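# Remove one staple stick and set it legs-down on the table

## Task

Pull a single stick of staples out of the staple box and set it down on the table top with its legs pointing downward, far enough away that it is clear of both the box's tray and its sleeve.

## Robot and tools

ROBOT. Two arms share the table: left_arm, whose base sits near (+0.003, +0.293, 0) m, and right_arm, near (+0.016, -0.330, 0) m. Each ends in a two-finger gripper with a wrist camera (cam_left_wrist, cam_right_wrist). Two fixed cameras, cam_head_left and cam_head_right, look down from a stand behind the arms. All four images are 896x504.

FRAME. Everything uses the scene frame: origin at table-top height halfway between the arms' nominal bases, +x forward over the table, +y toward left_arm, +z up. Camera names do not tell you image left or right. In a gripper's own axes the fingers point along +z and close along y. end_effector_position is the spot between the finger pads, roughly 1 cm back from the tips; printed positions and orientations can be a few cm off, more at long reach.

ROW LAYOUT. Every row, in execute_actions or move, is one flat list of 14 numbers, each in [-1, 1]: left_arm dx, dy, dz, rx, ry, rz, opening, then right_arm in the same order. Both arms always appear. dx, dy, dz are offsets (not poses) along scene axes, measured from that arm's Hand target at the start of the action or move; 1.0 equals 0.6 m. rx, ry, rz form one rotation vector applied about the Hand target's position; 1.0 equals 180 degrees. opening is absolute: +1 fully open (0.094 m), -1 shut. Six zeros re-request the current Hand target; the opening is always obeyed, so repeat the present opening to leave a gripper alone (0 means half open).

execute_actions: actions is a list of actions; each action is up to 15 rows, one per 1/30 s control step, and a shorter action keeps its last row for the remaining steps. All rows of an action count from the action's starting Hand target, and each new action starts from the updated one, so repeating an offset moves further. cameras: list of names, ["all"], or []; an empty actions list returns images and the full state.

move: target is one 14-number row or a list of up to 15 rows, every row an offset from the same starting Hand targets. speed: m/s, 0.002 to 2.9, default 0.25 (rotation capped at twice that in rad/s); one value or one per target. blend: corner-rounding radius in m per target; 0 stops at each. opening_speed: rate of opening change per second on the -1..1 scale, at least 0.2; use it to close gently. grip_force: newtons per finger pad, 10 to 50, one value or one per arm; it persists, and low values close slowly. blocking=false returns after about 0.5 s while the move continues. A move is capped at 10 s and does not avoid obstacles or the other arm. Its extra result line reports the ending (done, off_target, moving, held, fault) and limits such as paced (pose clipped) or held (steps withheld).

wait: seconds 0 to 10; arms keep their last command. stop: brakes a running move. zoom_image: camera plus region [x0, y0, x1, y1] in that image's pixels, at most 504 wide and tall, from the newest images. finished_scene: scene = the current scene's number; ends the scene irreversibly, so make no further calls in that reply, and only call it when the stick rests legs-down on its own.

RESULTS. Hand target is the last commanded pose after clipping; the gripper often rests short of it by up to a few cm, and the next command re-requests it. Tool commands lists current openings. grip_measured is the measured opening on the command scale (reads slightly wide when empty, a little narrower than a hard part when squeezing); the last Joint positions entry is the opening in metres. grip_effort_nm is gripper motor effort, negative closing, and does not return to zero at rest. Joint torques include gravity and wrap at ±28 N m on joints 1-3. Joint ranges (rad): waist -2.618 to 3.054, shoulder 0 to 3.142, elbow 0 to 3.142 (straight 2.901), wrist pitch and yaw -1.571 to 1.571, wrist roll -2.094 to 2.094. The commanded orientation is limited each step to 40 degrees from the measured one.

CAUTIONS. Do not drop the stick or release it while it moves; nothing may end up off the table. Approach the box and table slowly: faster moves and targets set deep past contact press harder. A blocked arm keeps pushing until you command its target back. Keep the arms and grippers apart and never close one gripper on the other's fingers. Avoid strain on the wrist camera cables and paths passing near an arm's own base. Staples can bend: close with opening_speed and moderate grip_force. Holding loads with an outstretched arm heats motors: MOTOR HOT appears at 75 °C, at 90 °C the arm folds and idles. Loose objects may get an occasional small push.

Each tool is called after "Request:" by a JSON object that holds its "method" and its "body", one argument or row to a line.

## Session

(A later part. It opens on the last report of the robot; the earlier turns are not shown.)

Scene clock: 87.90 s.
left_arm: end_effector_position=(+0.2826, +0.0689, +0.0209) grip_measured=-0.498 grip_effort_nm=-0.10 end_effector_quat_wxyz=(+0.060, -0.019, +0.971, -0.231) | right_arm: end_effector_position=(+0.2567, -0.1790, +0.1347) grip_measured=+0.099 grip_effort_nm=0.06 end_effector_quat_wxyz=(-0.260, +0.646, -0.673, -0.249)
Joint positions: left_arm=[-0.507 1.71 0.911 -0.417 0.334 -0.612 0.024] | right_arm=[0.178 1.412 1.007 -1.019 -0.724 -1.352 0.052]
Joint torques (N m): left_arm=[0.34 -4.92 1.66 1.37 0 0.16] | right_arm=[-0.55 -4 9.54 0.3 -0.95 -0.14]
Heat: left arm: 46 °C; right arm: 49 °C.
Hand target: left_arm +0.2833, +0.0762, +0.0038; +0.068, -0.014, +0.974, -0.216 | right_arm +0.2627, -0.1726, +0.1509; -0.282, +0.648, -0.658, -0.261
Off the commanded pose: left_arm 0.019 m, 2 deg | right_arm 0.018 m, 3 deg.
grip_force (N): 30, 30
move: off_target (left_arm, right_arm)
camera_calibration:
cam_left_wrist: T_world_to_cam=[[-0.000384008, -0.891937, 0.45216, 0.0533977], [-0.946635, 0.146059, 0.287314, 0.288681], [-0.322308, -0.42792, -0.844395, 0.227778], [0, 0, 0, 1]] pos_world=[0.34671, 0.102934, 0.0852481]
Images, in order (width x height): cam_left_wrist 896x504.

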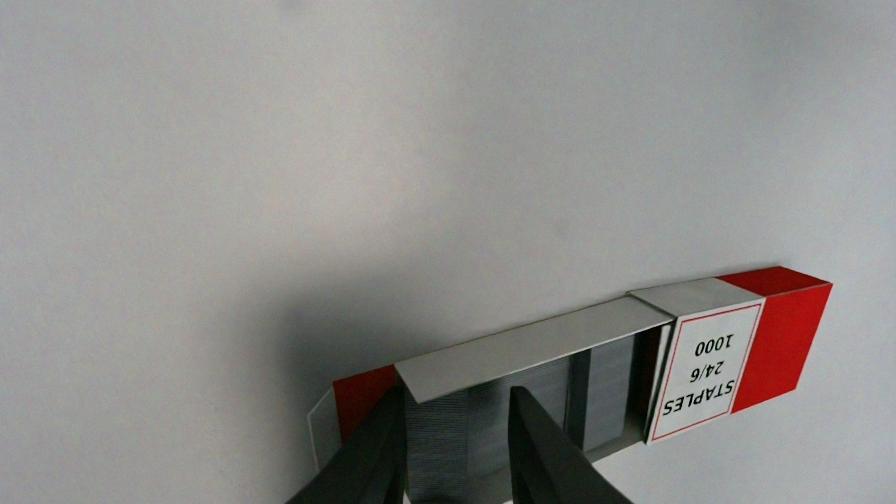

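Request:
{"method": "move", "body": {
  "target": [0,0,0.0005,0,0,0,-0.85,0,0,0,0,0,0,0.1],
  "speed": 0.05,
  "opening_speed": 0.4,
  "cameras": ["cam_left_wrist"]
}}

Request:
{"method": "zoom_image", "body": {
  "camera": "cam_left_wrist",
  "region": [350, 254, 650, 504]
}}

Scene clock: 89.93 s.
left_arm: end_effector_position=(+0.2837, +0.0709, +0.0195) grip_measured=-0.716 grip_effort_nm=-0.67 end_effector_quat_wxyz=(+0.063, -0.021, +0.971, -0.229) | right_arm: end_effector_position=(+0.2567, -0.1790, +0.1347) grip_measured=+0.099 grip_effort_nm=0.06 end_effector_quat_wxyz=(-0.260, +0.646, -0.673, -0.249)
Joint positions: left_arm=[-0.504 1.71 0.906 -0.409 0.328 -0.612 0.013] | right_arm=[0.178 1.412 1.007 -1.019 -0.724 -1.352 0.052]
Joint torques (N m): left_arm=[0.09 -5.05 2.25 1.32 -0.07 0.15] | right_arm=[-0.49 -3.96 9.44 0.28 -0.93 -0.18]
Heat: left arm: 45 °C; right arm: 49 °C.
Hand target: left_arm +0.2834, +0.0762, +0.0042; +0.068, -0.014, +0.974, -0.216 | right_arm +0.2627, -0.1726, +0.1509; -0.282, +0.648, -0.658, -0.261
Off the commanded pose: left_arm 0.016 m, 2 deg | right_arm 0.018 m, 3 deg.
grip_force (N): 30, 30
move: off_target (left_arm, right_arm)
camera_calibration:
cam_left_wrist: T_world_to_cam=[[0.00253764, -0.893751, 0.448556, 0.0551591], [-0.94873, 0.139628, 0.283577, 0.29092], [-0.316078, -0.426278, -0.847574, 0.226043], [0, 0, 0, 1]] pos_world=[0.347312, 0.105035, 0.0843486]
Images, in order (width x height): cam_left_wrist 896x504.

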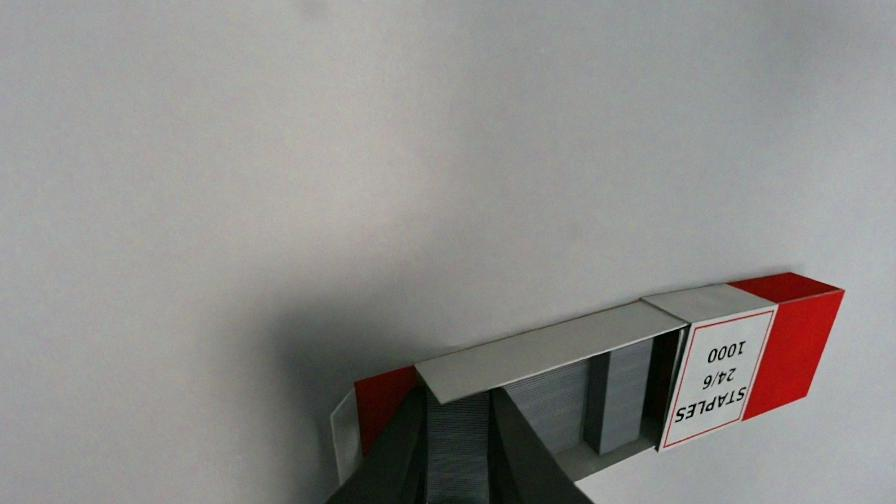

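Scaled by 1.680 from the camera's 896x504 image, which has a finer 1280x720 frame.

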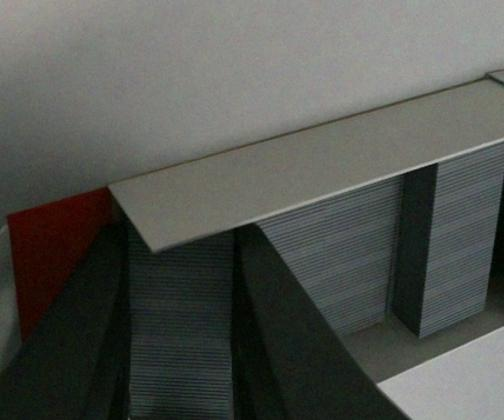

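Request:
{"method": "move", "body": {
  "target": [
    [0,0,0.12,0,0,0,-0.85,0,0,0,0,0,0,0.1],
    [-0.13,0.18,0.145,0.139,0,0,-0.85,0,0,0,0,0,0,0.1]
  ],
  "speed": [0.1,0.25],
  "blend": [0.02,0],
  "cameras": ["cam_left_wrist","cam_head_right"]
}}

Request:
{"method": "zoom_image", "body": {
  "camera": "cam_left_wrist",
  "region": [350, 304, 570, 504]
}}

Scene clock: 93.00 s.
left_arm: end_effector_position=(+0.2149, +0.1759, +0.0924) grip_measured=-0.716 grip_effort_nm=-0.67 end_effector_quat_wxyz=(+0.074, -0.008, +0.997, -0.017) | right_arm: end_effector_position=(+0.2567, -0.1790, +0.1347) grip_measured=+0.099 grip_effort_nm=0.06 end_effector_quat_wxyz=(-0.260, +0.646, -0.673, -0.249)
Joint positions: left_arm=[-0.54 1.33 0.951 -1.049 -0.05 -0.558 0.013] | right_arm=[0.178 1.412 1.007 -1.019 -0.724 -1.352 0.052]
Joint torques (N m): left_arm=[-0.62 -5.38 3.37 0.11 -0.19 0.1] | right_arm=[-0.53 -3.9 9.57 0.33 -0.91 -0.17]
Heat: left arm: 45 °C; right arm: 49 °C.
Hand target: left_arm +0.2054, +0.1842, +0.0912; +0.070, +0.002, +0.998, +0.000 | right_arm +0.2627, -0.1726, +0.1509; -0.282, +0.648, -0.658, -0.261
Off the commanded pose: left_arm 0.013 m, 2 deg | right_arm 0.018 m, 3 deg.
grip_force (N): 30, 30
move: off_target (left_arm, right_arm)
camera_calibration:
cam_left_wrist: T_world_to_cam=[[0.0044039, -0.999392, 0.0345798, 0.172956], [-0.953497, 0.00622486, 0.301337, 0.213129], [-0.301369, -0.0342988, -0.95289, 0.248402], [0, 0, 0, 1]] pos_world=[0.277317, 0.180044, 0.166496]
Images, in order (width x height): cam_head_right 896x504, cam_left_wrist 896x504.

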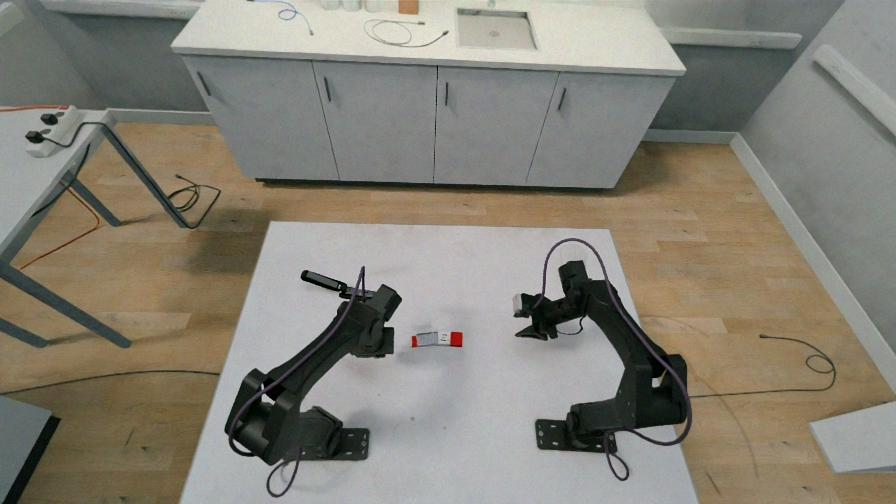

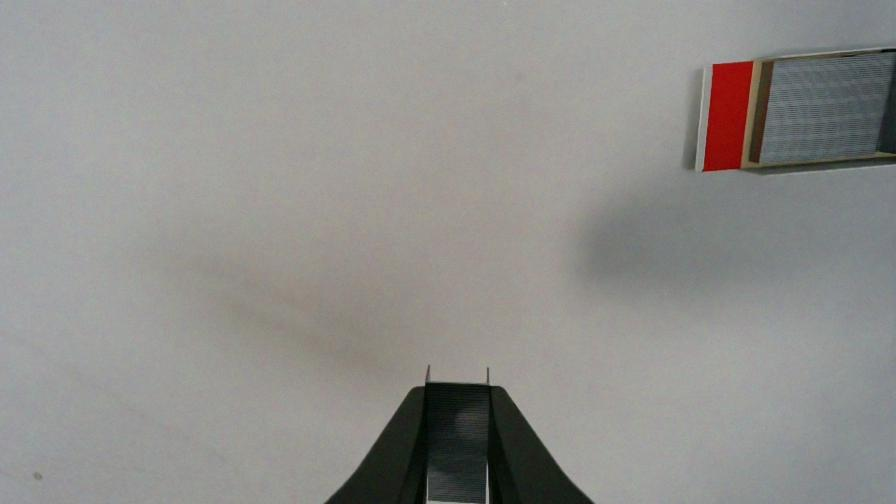

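Scaled by 2.291 from the camera's 896x504 image, which has a finer 1280x720 frame.

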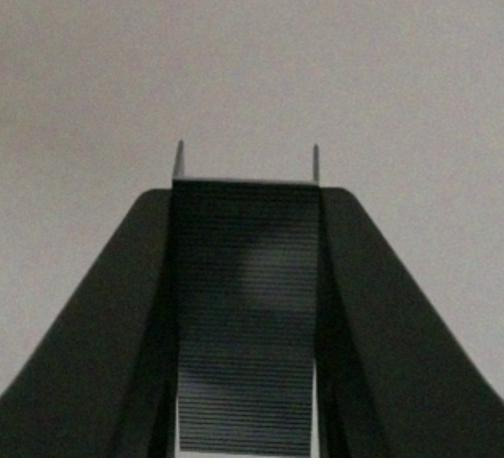

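Request:
{"method": "move", "body": {
  "target": [0.005,-0.003,-0.113,0,0,0,-0.85,0,0,0,0,0,0,0.1],
  "speed": 0.12,
  "cameras": ["cam_left_wrist"]
}}

Request:
{"method": "zoom_image", "body": {
  "camera": "cam_left_wrist",
  "region": [350, 304, 570, 504]
}}

Scene clock: 94.90 s.
left_arm: end_effector_position=(+0.2055, +0.1816, +0.0299) grip_measured=-0.716 grip_effort_nm=-0.67 end_effector_quat_wxyz=(+0.061, -0.007, +0.998, -0.008) | right_arm: end_effector_position=(+0.2567, -0.1790, +0.1347) grip_measured=+0.099 grip_effort_nm=0.06 end_effector_quat_wxyz=(-0.260, +0.646, -0.673, -0.249)
Joint positions: left_arm=[-0.54 1.387 0.741 -0.813 -0.05 -0.558 0.013] | right_arm=[0.178 1.412 1.007 -1.019 -0.724 -1.352 0.052]
Joint torques (N m): left_arm=[-0.62 -2.78 3.33 0.79 -0.18 0.09] | right_arm=[-0.5 -4 9.5 0.3 -0.91 -0.18]
Heat: left arm: 45 °C; right arm: 50 °C.
Hand target: left_arm +0.2083, +0.1825, +0.0233; +0.070, +0.002, +0.998, +0.000 | right_arm +0.2627, -0.1726, +0.1509; -0.282, +0.648, -0.658, -0.261
Off the commanded pose: left_arm 0.007 m, 2 deg | right_arm 0.018 m, 3 deg.
grip_force (N): 30, 30
move: off_target (right_arm)
camera_calibration:
cam_left_wrist: T_world_to_cam=[[0.00514169, -0.999816, 0.018456, 0.181239], [-0.945249, 0.00116314, 0.326349, 0.221399], [-0.326311, -0.0191235, -0.945069, 0.18835], [0, 0, 0, 1]] pos_world=[0.269806, 0.18455, 0.102405]
Images, in order (width x height): cam_left_wrist 896x504.

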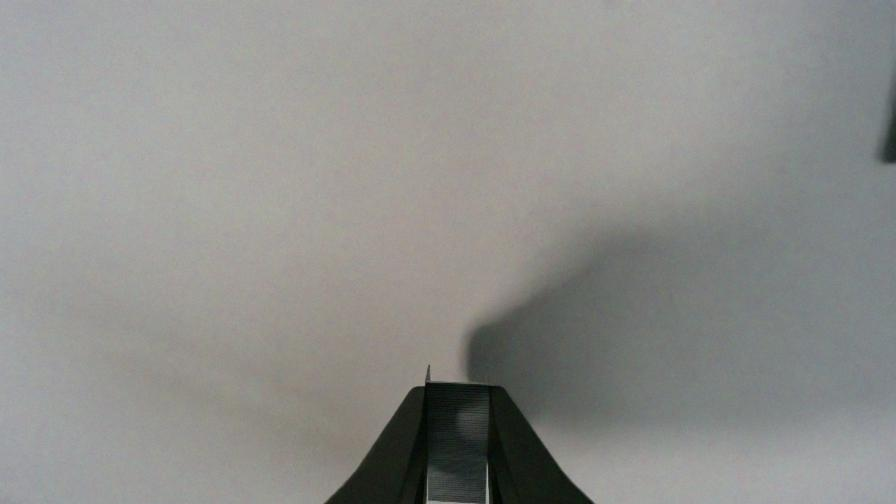

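Scaled by 2.291 from the camera's 896x504 image, which has a finer 1280x720 frame.

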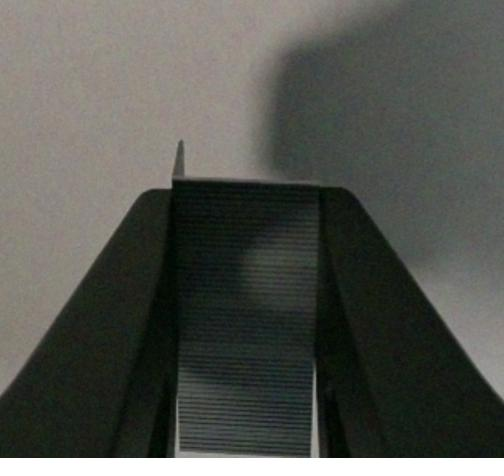

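Request:
{"method": "move", "body": {
  "target": [0,0,-0.018,0,0,0,-0.85,0,0,0,0,0,0,0.1],
  "speed": 0.05,
  "cameras": ["cam_left_wrist"]
}}

Request:
{"method": "zoom_image", "body": {
  "camera": "cam_left_wrist",
  "region": [350, 304, 570, 504]
}}

Scene clock: 96.60 s.
left_arm: end_effector_position=(+0.2061, +0.1812, +0.0193) grip_measured=-0.716 grip_effort_nm=-0.67 end_effector_quat_wxyz=(+0.061, -0.007, +0.998, -0.009) | right_arm: end_effector_position=(+0.2567, -0.1790, +0.1347) grip_measured=+0.099 grip_effort_nm=0.06 end_effector_quat_wxyz=(-0.260, +0.646, -0.673, -0.249)
Joint positions: left_arm=[-0.54 1.409 0.713 -0.761 -0.05 -0.558 0.013] | right_arm=[0.178 1.412 1.007 -1.019 -0.724 -1.352 0.052]
Joint torques (N m): left_arm=[-0.69 -2.97 2.92 0.78 -0.15 0.08] | right_arm=[-0.54 -3.93 9.5 0.31 -0.93 -0.16]
Heat: left arm: 45 °C; right arm: 50 °C.
Hand target: left_arm +0.2084, +0.1824, +0.0126; +0.070, +0.002, +0.998, +0.000 | right_arm +0.2627, -0.1726, +0.1509; -0.282, +0.648, -0.658, -0.261
Off the commanded pose: left_arm 0.007 m, 2 deg | right_arm 0.018 m, 3 deg.
grip_force (N): 30, 30
move: off_target (right_arm)
camera_calibration:
cam_left_wrist: T_world_to_cam=[[0.00515539, -0.999803, 0.0191895, 0.181056], [-0.945651, 0.00136516, 0.325182, 0.225573], [-0.325144, -0.019823, -0.945457, 0.178466], [0, 0, 0, 1]] pos_world=[0.270407, 0.18425, 0.0919049]
Images, in order (width x height): cam_left_wrist 896x504.

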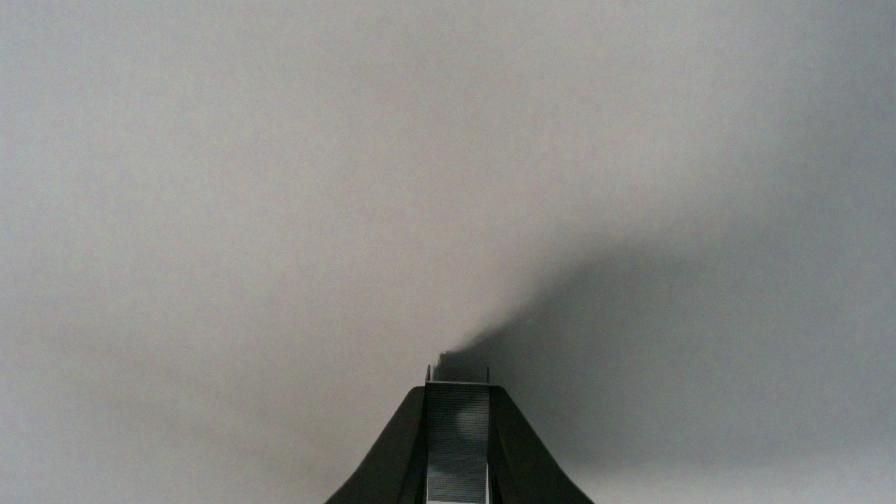

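Scaled by 2.291 from the camera's 896x504 image, which has a finer 1280x720 frame.

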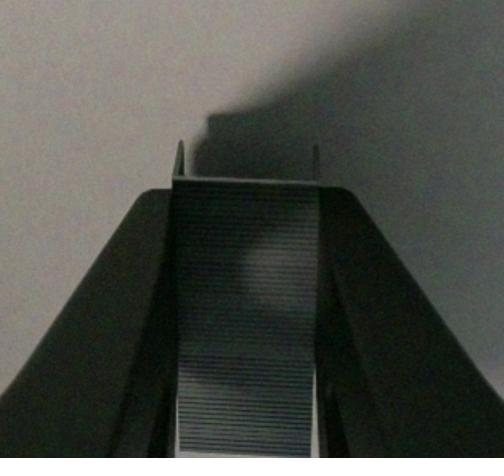

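Request:
{"method": "move", "body": {
  "target": [0,0,-0.009,0,0,0,-0.85,0,0,0,0,0,0,0.1],
  "speed": 0.04,
  "cameras": ["cam_left_wrist"]
}}

Request:
{"method": "zoom_image", "body": {
  "camera": "cam_left_wrist",
  "region": [350, 304, 570, 504]
}}

Scene clock: 98.40 s.
left_arm: end_effector_position=(+0.2072, +0.1809, +0.0160) grip_measured=-0.716 grip_effort_nm=-0.67 end_effector_quat_wxyz=(+0.064, -0.008, +0.998, -0.009) | right_arm: end_effector_position=(+0.2567, -0.1790, +0.1347) grip_measured=+0.099 grip_effort_nm=0.06 end_effector_quat_wxyz=(-0.260, +0.646, -0.673, -0.249)
Joint positions: left_arm=[-0.54 1.416 0.703 -0.739 -0.051 -0.558 0.013] | right_arm=[0.178 1.412 1.007 -1.019 -0.724 -1.352 0.052]
Joint torques (N m): left_arm=[-0.8 -2.7 2.65 0.86 -0.2 0.08] | right_arm=[-0.47 -4.08 9.57 0.31 -0.93 -0.17]
Heat: left arm: 45 °C; right arm: 50 °C.
Hand target: left_arm +0.2083, +0.1825, +0.0072; +0.070, +0.002, +0.998, +0.000 | right_arm +0.2627, -0.1726, +0.1509; -0.282, +0.648, -0.658, -0.261
Off the commanded pose: left_arm 0.009 m, 2 deg | right_arm 0.018 m, 3 deg.
grip_force (N): 30, 30
move: off_target (right_arm)
camera_calibration:
cam_left_wrist: T_world_to_cam=[[0.00525322, -0.999778, 0.020415, 0.180771], [-0.947193, 0.0015708, 0.320659, 0.228027], [-0.32062, -0.0210215, -0.946975, 0.174887], [0, 0, 0, 1]] pos_world=[0.271108, 0.184049, 0.0888039]
Images, in order (width x height): cam_left_wrist 896x504.

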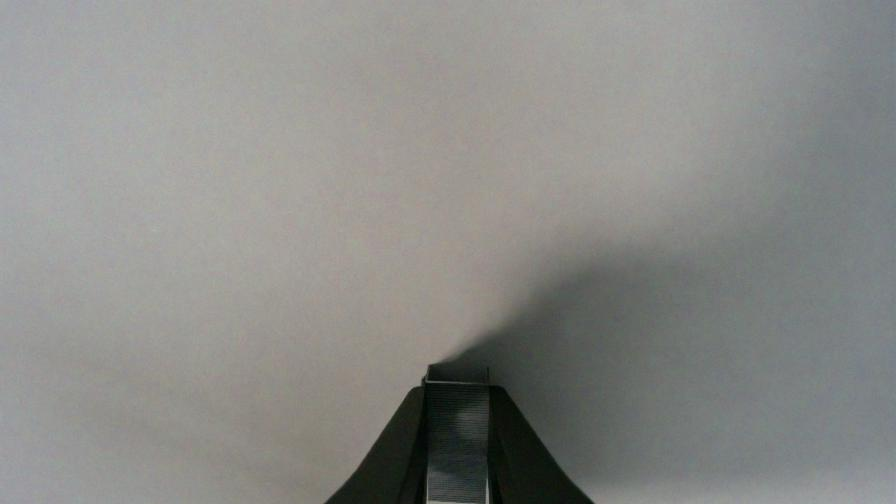

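Scaled by 2.291 from the camera's 896x504 image, which has a finer 1280x720 frame.

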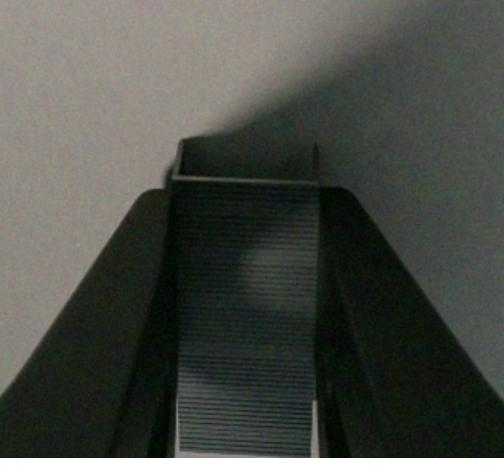

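Touching. Release and rise.

Request:
{"method": "move", "body": {
  "target": [
    [0,0,-0.001,0,0,0,-0.85,0,0,0,0,0,0,0.1],
    [0,0,-0.001,0,0,0,-0.5,0,0,0,0,0,0,0.1],
    [0,0,0.15,0,0,0,-0.5,0,0,0,0,0,0,0.1]
  ],
  "speed": 0.08,
  "opening_speed": 0.6,
  "cameras": ["cam_left_wrist"]
}}

Scene clock: 103.07 s.
left_arm: end_effector_position=(+0.2050, +0.1822, +0.0849) grip_measured=-0.502 grip_effort_nm=0.12 end_effector_quat_wxyz=(+0.054, -0.005, +0.999, -0.003) | right_arm: end_effector_position=(+0.2567, -0.1790, +0.1347) grip_measured=+0.099 grip_effort_nm=0.06 end_effector_quat_wxyz=(-0.260, +0.646, -0.673, -0.249)
Joint positions: left_arm=[-0.54 1.335 0.931 -1.072 -0.051 -0.554 0.023] | right_arm=[0.178 1.412 1.007 -1.019 -0.724 -1.352 0.052]
Joint torques (N m): left_arm=[-0.64 -5.01 6.94 0.1 -0.16 0.01] | right_arm=[-0.57 -4.07 9.44 0.31 -0.93 -0.16]
Heat: left arm: 45 °C; right arm: 50 °C.
Hand target: left_arm +0.2083, +0.1825, +0.0972; +0.070, +0.002, +0.998, +0.000 | right_arm +0.2627, -0.1726, +0.1509; -0.282, +0.648, -0.658, -0.261
Off the commanded pose: left_arm 0.013 m, 2 deg | right_arm 0.018 m, 3 deg.
grip_force (N): 30, 30
move: off_target (left_arm, right_arm)
camera_calibration:
cam_left_wrist: T_world_to_cam=[[0.000936575, -0.999973, 0.0073412, 0.182748], [-0.940469, 0.00161431, 0.339875, 0.200814], [-0.339877, -0.00722249, -0.940442, 0.240424], [0, 0, 0, 1]] pos_world=[0.270403, 0.184155, 0.156512]
Images, in order (width x height): cam_left_wrist 896x504.

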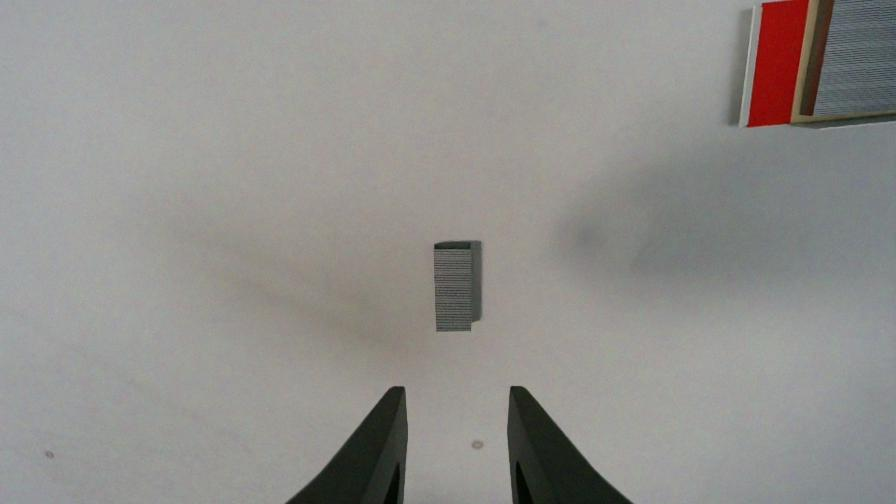

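Standing legs down, well clear.

Request:
{"method": "finished_scene", "body": {
  "scene": 2
}}

The scene is finished: the task was done.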